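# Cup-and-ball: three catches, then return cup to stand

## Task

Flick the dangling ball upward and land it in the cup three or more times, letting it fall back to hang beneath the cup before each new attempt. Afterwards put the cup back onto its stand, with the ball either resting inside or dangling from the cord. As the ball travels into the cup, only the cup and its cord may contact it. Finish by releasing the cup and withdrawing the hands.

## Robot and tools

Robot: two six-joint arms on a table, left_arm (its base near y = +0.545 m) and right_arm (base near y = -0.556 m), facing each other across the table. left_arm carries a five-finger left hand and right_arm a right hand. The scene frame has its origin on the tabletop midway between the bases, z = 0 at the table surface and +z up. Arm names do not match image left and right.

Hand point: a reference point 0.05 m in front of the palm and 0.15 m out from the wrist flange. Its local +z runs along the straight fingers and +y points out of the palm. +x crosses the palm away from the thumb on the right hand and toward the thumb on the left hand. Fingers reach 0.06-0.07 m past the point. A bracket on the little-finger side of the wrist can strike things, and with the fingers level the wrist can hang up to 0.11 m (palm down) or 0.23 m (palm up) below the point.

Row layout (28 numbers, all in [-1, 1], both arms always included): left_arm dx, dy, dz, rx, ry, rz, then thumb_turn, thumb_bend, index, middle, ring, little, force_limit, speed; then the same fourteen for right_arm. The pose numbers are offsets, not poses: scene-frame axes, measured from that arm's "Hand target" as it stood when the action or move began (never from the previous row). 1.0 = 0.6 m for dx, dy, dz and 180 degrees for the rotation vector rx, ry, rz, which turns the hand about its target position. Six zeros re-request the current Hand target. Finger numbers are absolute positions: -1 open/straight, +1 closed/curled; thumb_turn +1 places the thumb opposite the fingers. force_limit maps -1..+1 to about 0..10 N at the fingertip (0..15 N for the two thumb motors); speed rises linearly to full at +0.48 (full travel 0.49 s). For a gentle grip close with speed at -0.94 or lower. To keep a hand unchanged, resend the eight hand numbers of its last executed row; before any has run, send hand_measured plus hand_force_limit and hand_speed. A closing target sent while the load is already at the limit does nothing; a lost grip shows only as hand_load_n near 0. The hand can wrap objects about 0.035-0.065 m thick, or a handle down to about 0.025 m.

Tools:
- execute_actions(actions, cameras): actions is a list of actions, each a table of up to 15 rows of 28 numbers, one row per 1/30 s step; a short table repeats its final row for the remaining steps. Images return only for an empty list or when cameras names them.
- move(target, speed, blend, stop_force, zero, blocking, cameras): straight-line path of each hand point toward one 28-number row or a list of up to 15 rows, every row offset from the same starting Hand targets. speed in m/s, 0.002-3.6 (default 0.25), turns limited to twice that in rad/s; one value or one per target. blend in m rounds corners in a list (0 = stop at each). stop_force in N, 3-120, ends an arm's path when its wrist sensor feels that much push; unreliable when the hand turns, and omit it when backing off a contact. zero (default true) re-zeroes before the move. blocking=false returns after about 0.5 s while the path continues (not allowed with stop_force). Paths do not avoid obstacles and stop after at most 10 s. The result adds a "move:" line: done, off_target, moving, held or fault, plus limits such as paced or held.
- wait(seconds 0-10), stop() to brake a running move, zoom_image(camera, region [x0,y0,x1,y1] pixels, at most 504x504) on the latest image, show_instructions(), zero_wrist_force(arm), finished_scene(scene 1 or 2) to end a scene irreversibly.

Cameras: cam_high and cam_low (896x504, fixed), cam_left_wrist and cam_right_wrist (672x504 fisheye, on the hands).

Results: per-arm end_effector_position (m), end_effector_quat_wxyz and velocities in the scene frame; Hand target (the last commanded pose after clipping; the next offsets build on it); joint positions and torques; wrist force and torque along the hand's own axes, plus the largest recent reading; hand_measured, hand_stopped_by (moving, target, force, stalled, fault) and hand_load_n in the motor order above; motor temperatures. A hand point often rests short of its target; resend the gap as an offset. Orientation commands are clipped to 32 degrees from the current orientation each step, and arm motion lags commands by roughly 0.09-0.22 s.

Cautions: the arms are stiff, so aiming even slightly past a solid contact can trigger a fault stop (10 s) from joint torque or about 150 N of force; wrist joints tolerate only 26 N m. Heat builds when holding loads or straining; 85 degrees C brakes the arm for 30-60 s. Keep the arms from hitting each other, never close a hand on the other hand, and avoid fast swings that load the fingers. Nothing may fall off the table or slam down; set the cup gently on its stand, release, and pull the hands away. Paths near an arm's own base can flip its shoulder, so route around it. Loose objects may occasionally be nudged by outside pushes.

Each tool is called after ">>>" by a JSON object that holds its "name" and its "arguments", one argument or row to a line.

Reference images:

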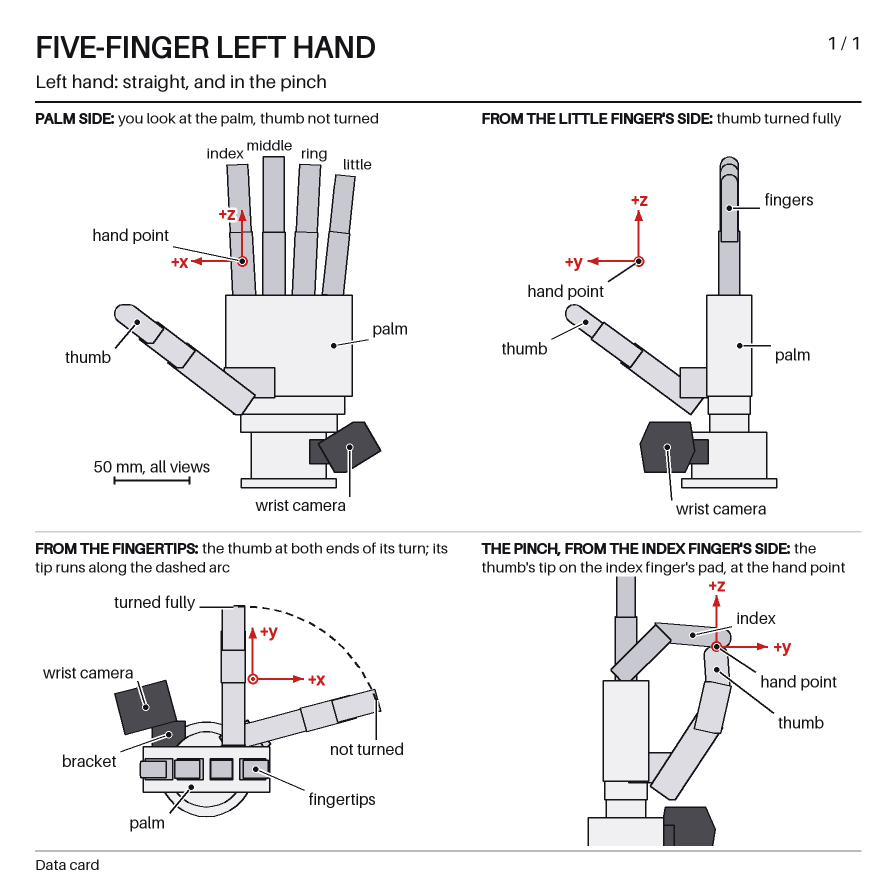

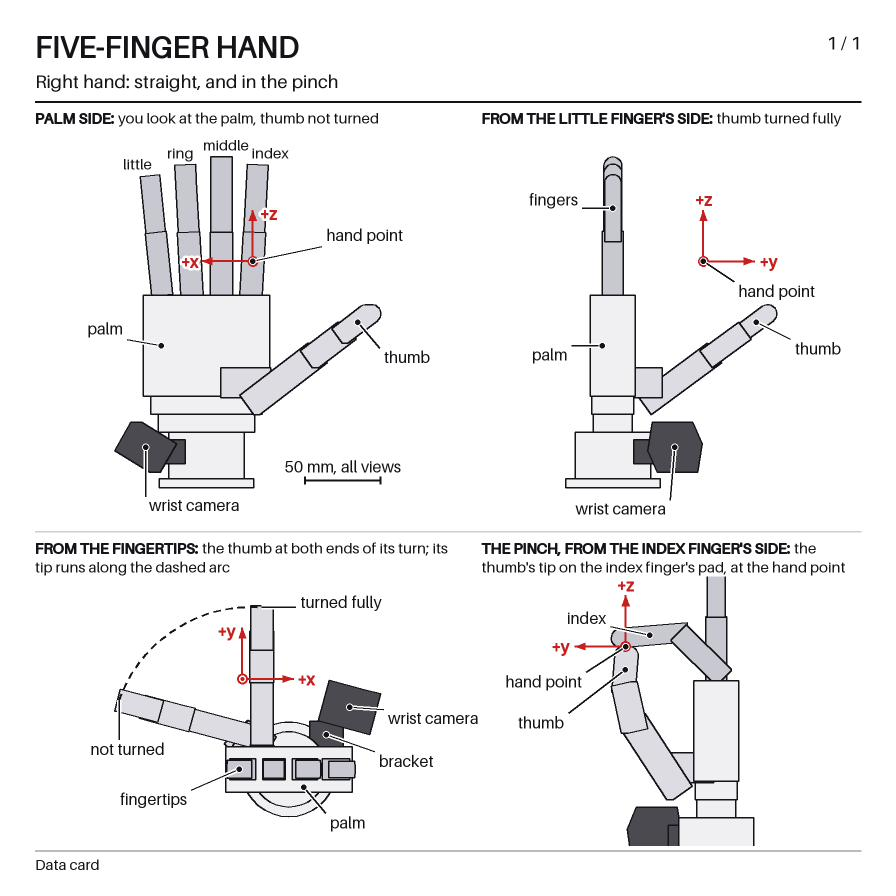

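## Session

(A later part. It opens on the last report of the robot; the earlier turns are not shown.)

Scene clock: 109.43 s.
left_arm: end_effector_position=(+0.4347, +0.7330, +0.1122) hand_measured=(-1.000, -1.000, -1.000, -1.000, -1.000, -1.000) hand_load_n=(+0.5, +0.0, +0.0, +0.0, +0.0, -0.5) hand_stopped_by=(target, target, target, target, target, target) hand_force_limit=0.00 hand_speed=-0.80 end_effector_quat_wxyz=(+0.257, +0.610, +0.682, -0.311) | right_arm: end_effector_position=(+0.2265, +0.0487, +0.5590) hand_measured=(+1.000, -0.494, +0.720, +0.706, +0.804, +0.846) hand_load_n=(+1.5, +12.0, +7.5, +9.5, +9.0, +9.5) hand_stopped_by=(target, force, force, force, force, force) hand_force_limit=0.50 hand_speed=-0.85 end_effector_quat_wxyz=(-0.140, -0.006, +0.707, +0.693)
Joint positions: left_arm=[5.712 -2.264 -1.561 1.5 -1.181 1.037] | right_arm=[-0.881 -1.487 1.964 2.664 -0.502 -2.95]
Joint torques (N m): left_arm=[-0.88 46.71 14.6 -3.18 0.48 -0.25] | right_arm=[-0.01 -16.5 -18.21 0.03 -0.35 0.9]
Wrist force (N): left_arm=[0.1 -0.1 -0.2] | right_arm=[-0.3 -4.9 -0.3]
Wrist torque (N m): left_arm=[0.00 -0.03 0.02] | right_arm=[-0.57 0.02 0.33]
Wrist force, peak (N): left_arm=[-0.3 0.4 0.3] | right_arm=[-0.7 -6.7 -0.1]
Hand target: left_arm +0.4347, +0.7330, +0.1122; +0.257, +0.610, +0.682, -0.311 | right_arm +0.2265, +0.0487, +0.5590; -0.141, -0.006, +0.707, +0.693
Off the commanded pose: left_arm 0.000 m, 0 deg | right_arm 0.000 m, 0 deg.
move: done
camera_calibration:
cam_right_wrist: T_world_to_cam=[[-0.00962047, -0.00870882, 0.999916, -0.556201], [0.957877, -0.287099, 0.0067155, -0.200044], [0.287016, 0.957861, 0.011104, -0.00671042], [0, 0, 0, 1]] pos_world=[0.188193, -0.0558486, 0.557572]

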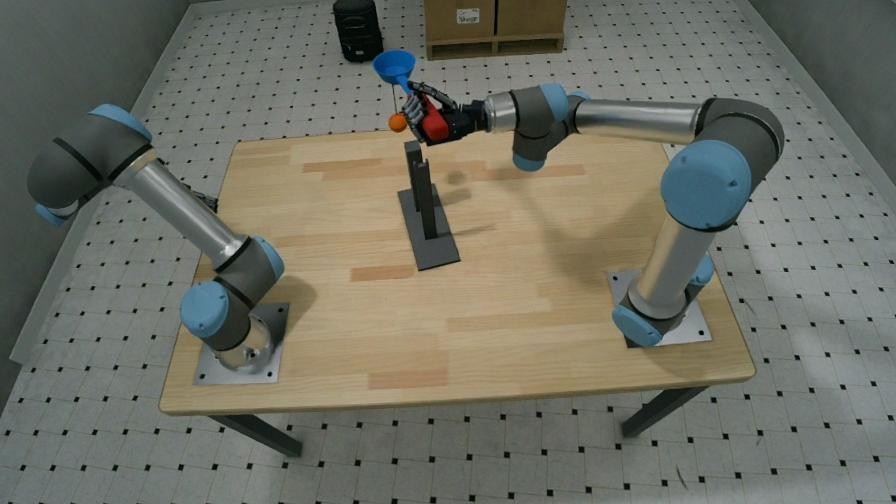

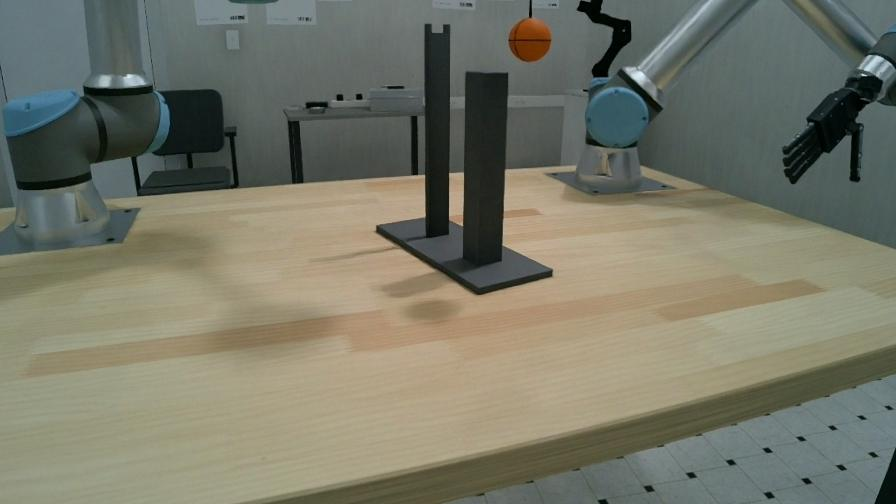

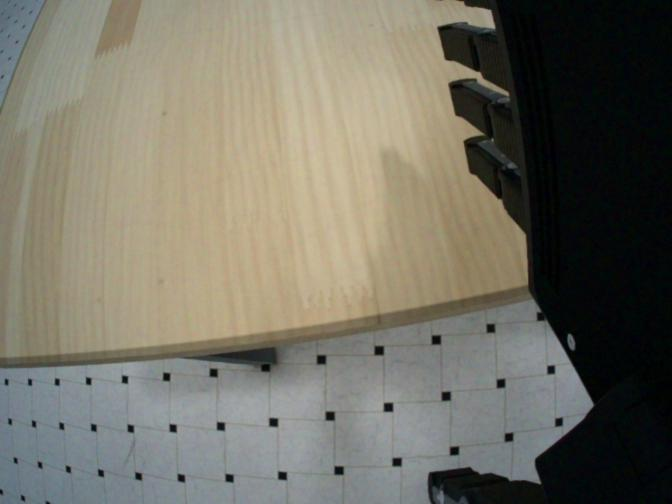

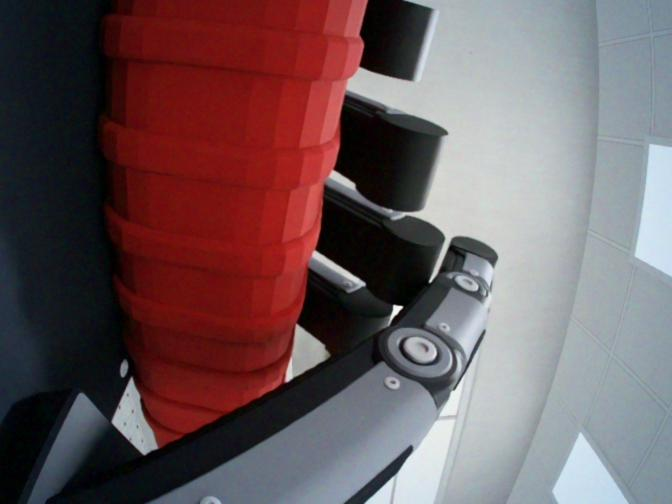

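>>> {"name": "move", "arguments": {
  "target": [0,0,0,0,0,0,-1,-1,-1,-1,-1,-1,0,-0.8, 0.1825,-0.2612,-0.1,0,0,-0.3167,1,0.98,0.98,0.98,0.98,0.98,0.5,-0.85],
  "speed": 0.15,
  "cameras": ["all"]
}}

>>> {"name": "zoom_image", "arguments": {
  "camera": "cam_high",
  "region": [380, 30, 660, 230]
}}

Scene clock: 121.90 s.
left_arm: end_effector_position=(+0.4347, +0.7330, +0.1122) hand_measured=(-1.000, -1.000, -1.000, -1.000, -1.000, -1.000) hand_load_n=(+0.0, +0.0, +0.0, +0.0, +0.0, +0.0) hand_stopped_by=(target, target, target, target, target, target) hand_force_limit=0.00 hand_speed=-0.80 end_effector_quat_wxyz=(+0.257, +0.610, +0.682, -0.311) | right_arm: end_effector_position=(+0.3359, -0.1079, +0.4989) hand_measured=(+1.000, -0.494, +0.720, +0.706, +0.804, +0.846) hand_load_n=(+1.5, +12.0, +7.5, +9.5, +9.0, +9.5) hand_stopped_by=(target, force, force, force, force, force) hand_force_limit=0.50 hand_speed=-0.85 end_effector_quat_wxyz=(+0.207, +0.332, +0.624, +0.676)
Joint positions: left_arm=[5.712 -2.264 -1.561 1.5 -1.181 1.037] | right_arm=[-0.765 -1.626 2.287 2.48 -1.612 -2.95]
Joint torques (N m): left_arm=[-0.2 46.59 13.25 -2.99 0.48 -0.3] | right_arm=[-10.51 -27.99 -33.62 0.21 -1.78 -1.07]
Wrist force (N): left_arm=[0.1 -0.1 0.1] | right_arm=[-0.6 -4.6 -0.4]
Wrist torque (N m): left_arm=[-0.03 -0.02 0.02] | right_arm=[-0.51 0.07 0.34]
Wrist force, peak (N): left_arm=[-0.3 -0.3 0.5] | right_arm=[-0.7 -5.2 -0.1]
Hand target: left_arm +0.4347, +0.7330, +0.1122; +0.257, +0.610, +0.682, -0.311 | right_arm +0.3360, -0.1080, +0.4990; +0.207, +0.332, +0.624, +0.676
Off the commanded pose: left_arm 0.000 m, 0 deg | right_arm 0.000 m, 0 deg.
move: done
camera_calibration:
cam_right_wrist: T_world_to_cam=[[-0.012104, 0.00323689, 0.999922, -0.49425], [0.281189, -0.95963, 0.00651023, -0.194571], [0.959576, 0.281246, 0.0107051, -0.186183], [0, 0, 0, 1]] pos_world=[0.227386, -0.132753, 0.497471]

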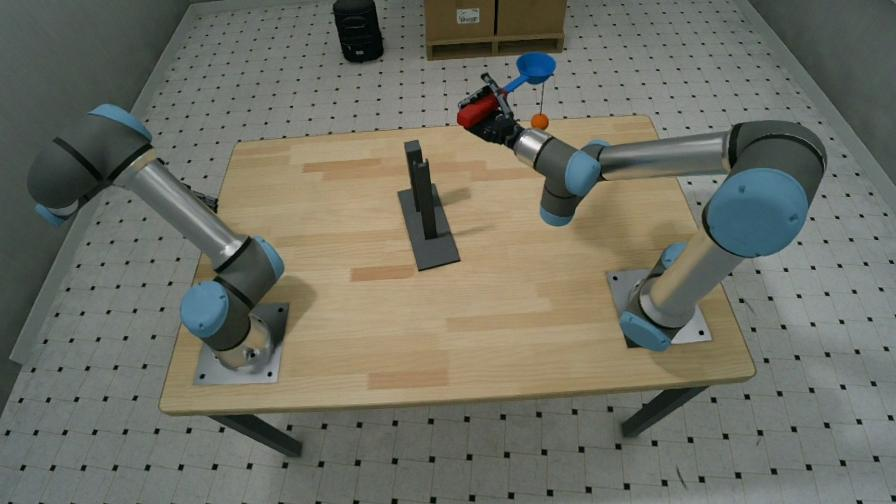

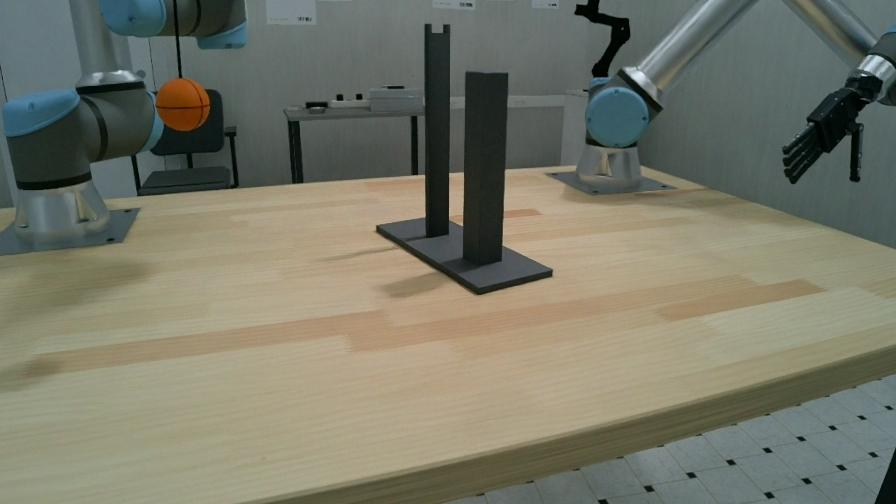

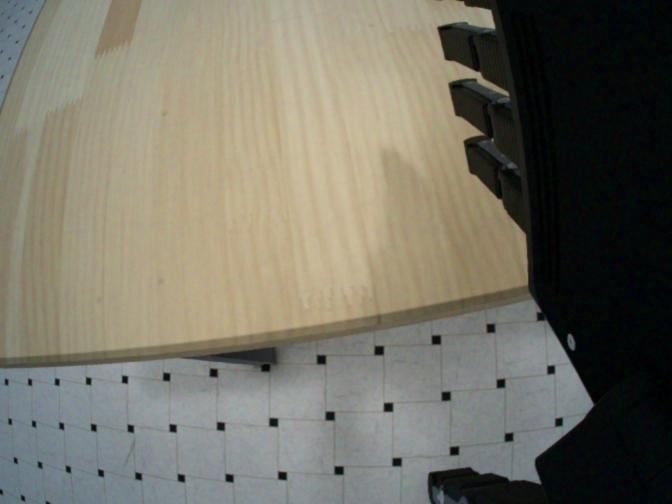

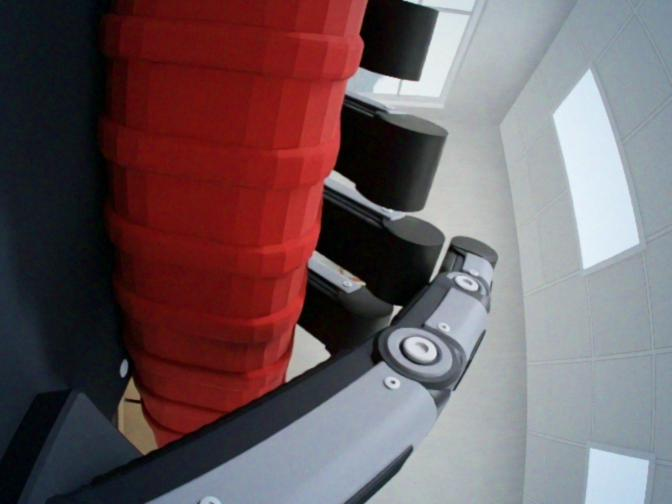

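Scaled by 1.800 from the camera's 896x504 image, which has a finer 1280x720 frame.

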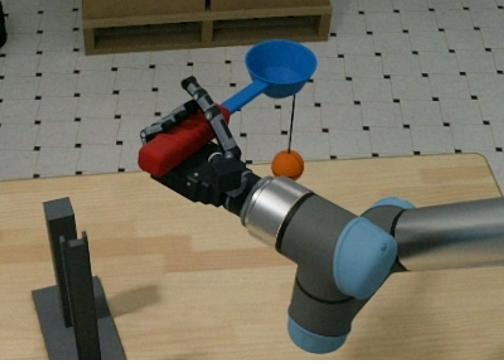

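>>> {"name": "move", "arguments": {
  "target": [-0.166,-0.705,0.53,-0.3485,-0.0366,0.0597,-1,-1,-1,-1,-1,-1,0,-0.8, 0,0,0,0,0,0,1,0.98,0.98,0.98,0.98,0.98,0.5,-0.85],
  "speed": 0.3,
  "cameras": ["cam_high","cam_left_wrist"]
}}

Scene clock: 126.77 s.
left_arm: end_effector_position=(+0.3351, +0.3101, +0.4301) hand_measured=(-1.000, -1.000, -1.000, -1.000, -1.000, -1.000) hand_load_n=(+0.0, +0.0, +0.0, +0.0, +0.0, +0.0) hand_stopped_by=(target, target, target, target, target, target) hand_force_limit=0.00 hand_speed=-0.80 end_effector_quat_wxyz=(+0.600, +0.340, +0.457, -0.562) end_effector_velocity=(+0.001, +0.001, +0.000) end_effector_angular_velocity=(-0.004, +0.002, +0.000) | right_arm: end_effector_position=(+0.3360, -0.1080, +0.4990) hand_measured=(+1.000, -0.494, +0.720, +0.706, +0.804, +0.846) hand_load_n=(+1.5, +12.0, +7.5, +9.5, +9.0, +9.5) hand_stopped_by=(target, force, force, force, force, force) hand_force_limit=0.50 hand_speed=-0.85 end_effector_quat_wxyz=(+0.207, +0.332, +0.624, +0.676)
Joint positions: left_arm=[5.312 -1.132 -2.678 -0.083 -0.541 2.132] | right_arm=[-0.765 -1.626 2.287 2.48 -1.613 -2.95]
Joint velocities: left_arm=[0 0.001 0 -0.009 -0.001 0.004] | right_arm=[within noise]
Joint torques (N m): left_arm=[-9.05 6.72 26.01 -1.56 -0.77 1.32] | right_arm=[-11.2 -29.58 -32.31 0.09 -0.14 1.09]
Wrist force (N): left_arm=[0.5 -0.6 1.4] | right_arm=[-0.4 -4.7 -0.2]
Wrist torque (N m): left_arm=[-0.02 -0.23 0.20] | right_arm=[-0.53 0.04 0.35]
Wrist force, peak (N): left_arm=[-0.3 -1.7 2.9] | right_arm=[-0.7 -5.2 -0.3]
Hand target: left_arm +0.3351, +0.3100, +0.4302; +0.600, +0.340, +0.457, -0.562 | right_arm +0.3360, -0.1080, +0.4990; +0.207, +0.332, +0.624, +0.676
Off the commanded pose: left_arm 0.000 m, 0 deg | right_arm 0.000 m, 0 deg.
move: done
camera_calibration:
cam_left_wrist: T_world_to_cam=[[-0.958878, -0.227188, -0.170114, 0.466784], [0.127458, 0.190841, -0.973311, 0.322212], [0.253589, -0.954969, -0.154036, 0.393954], [0, 0, 0, 1]] pos_world=[0.306618, 0.42077, 0.453702]
Images, in order (width x height): cam_high 896x504, cam_left_wrist 672x504.

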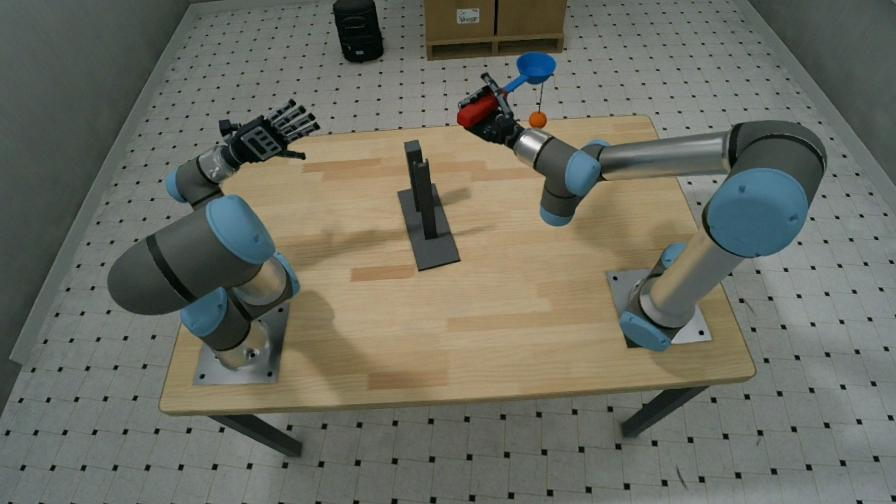

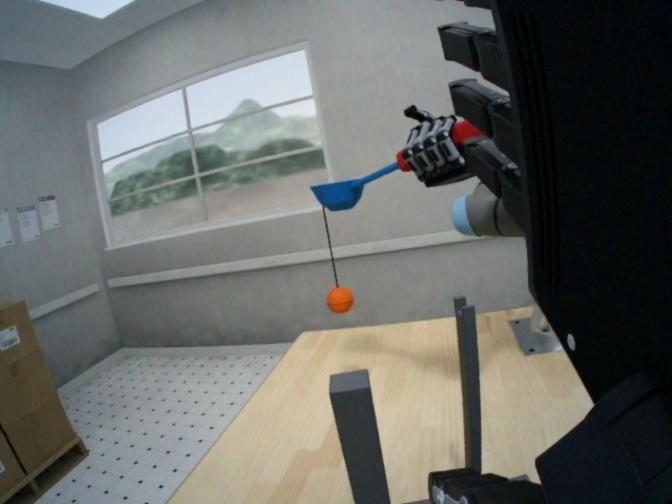

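>>> {"name": "zoom_image", "arguments": {
  "camera": "cam_left_wrist",
  "region": [270, 90, 500, 330]
}}

>>> {"name": "wait", "arguments": {
  "seconds": 1.0,
  "cameras": ["cam_left_wrist"]
}}

>>> {"name": "zoom_image", "arguments": {
  "camera": "cam_left_wrist",
  "region": [290, 160, 400, 320]
}}

Scaled by 2.100 from the camera's 672x504 image, which has a finer 960x720 frame.

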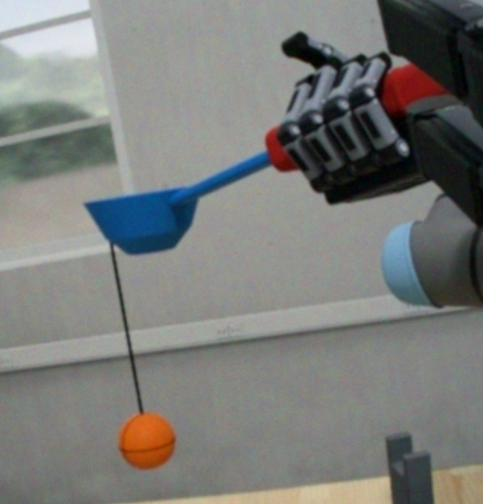

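Scene clock: 128.63 s.
left_arm: end_effector_position=(+0.3351, +0.3100, +0.4302) hand_measured=(-1.000, -1.000, -1.000, -1.000, -1.000, -1.000) hand_load_n=(+0.0, +0.0, +0.0, +0.0, +0.0, +0.0) hand_stopped_by=(target, target, target, target, target, target) hand_force_limit=0.00 hand_speed=-0.80 end_effector_quat_wxyz=(+0.600, +0.340, +0.457, -0.562) | right_arm: end_effector_position=(+0.3360, -0.1080, +0.4990) hand_measured=(+1.000, -0.494, +0.720, +0.706, +0.804, +0.846) hand_load_n=(+1.5, +12.0, +8.0, +9.5, +9.0, +9.5) hand_stopped_by=(target, force, force, force, force, force) hand_force_limit=0.50 hand_speed=-0.85 end_effector_quat_wxyz=(+0.207, +0.332, +0.624, +0.676)
Joint positions: left_arm=[5.312 -1.131 -2.678 -0.083 -0.541 2.132] | right_arm=[-0.765 -1.626 2.287 2.48 -1.613 -2.95]
Joint torques (N m): left_arm=[-10.09 8.86 27.12 -1.56 1.04 -0.25] | right_arm=[-9.92 -29.04 -31.42 0.3 0.76 0.98]
Wrist force (N): left_arm=[0.4 -0.9 1.6] | right_arm=[-0.5 -4.7 -0.5]
Wrist torque (N m): left_arm=[-0.08 -0.21 0.19] | right_arm=[-0.52 0.07 0.34]
Wrist force, peak (N): left_arm=[0.7 -1.0 1.8] | right_arm=[-0.7 -5.1 -0.4]
Hand target: left_arm +0.3351, +0.3100, +0.4302; +0.600, +0.340, +0.457, -0.562 | right_arm +0.3360, -0.1080, +0.4990; +0.207, +0.332, +0.624, +0.676
Off the commanded pose: left_arm 0.000 m, 0 deg | right_arm 0.000 m, 0 deg.
wait: 1.00 s; at rest from the start
camera_calibration:
cam_left_wrist: T_world_to_cam=[[-0.958874, -0.227189, -0.170137, 0.466811], [0.12745, 0.190958, -0.973289, 0.322252], [0.253609, -0.954945, -0.154149, 0.394005], [0, 0, 0, 1]] pos_world=[0.306618, 0.42077, 0.453802]
Images, in order (width x height): cam_left_wrist 672x504.

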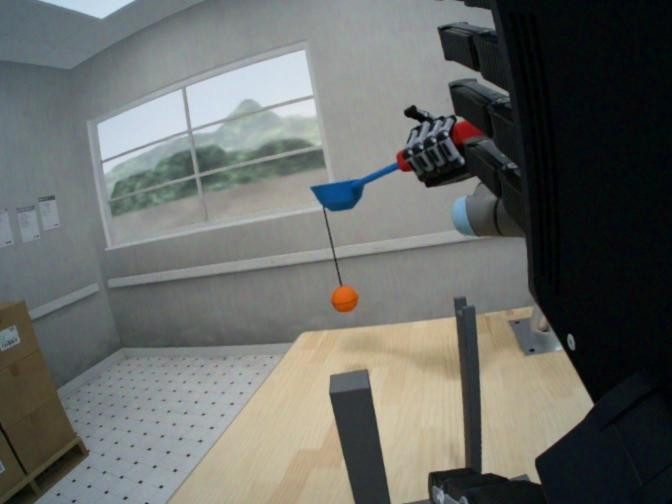

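Scaled by 3.150 from the camera's 672x504 image, which has a finer 960x720 frame.

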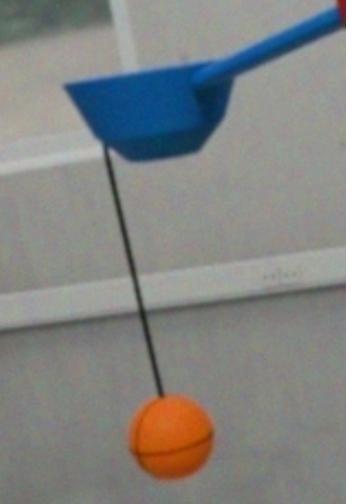

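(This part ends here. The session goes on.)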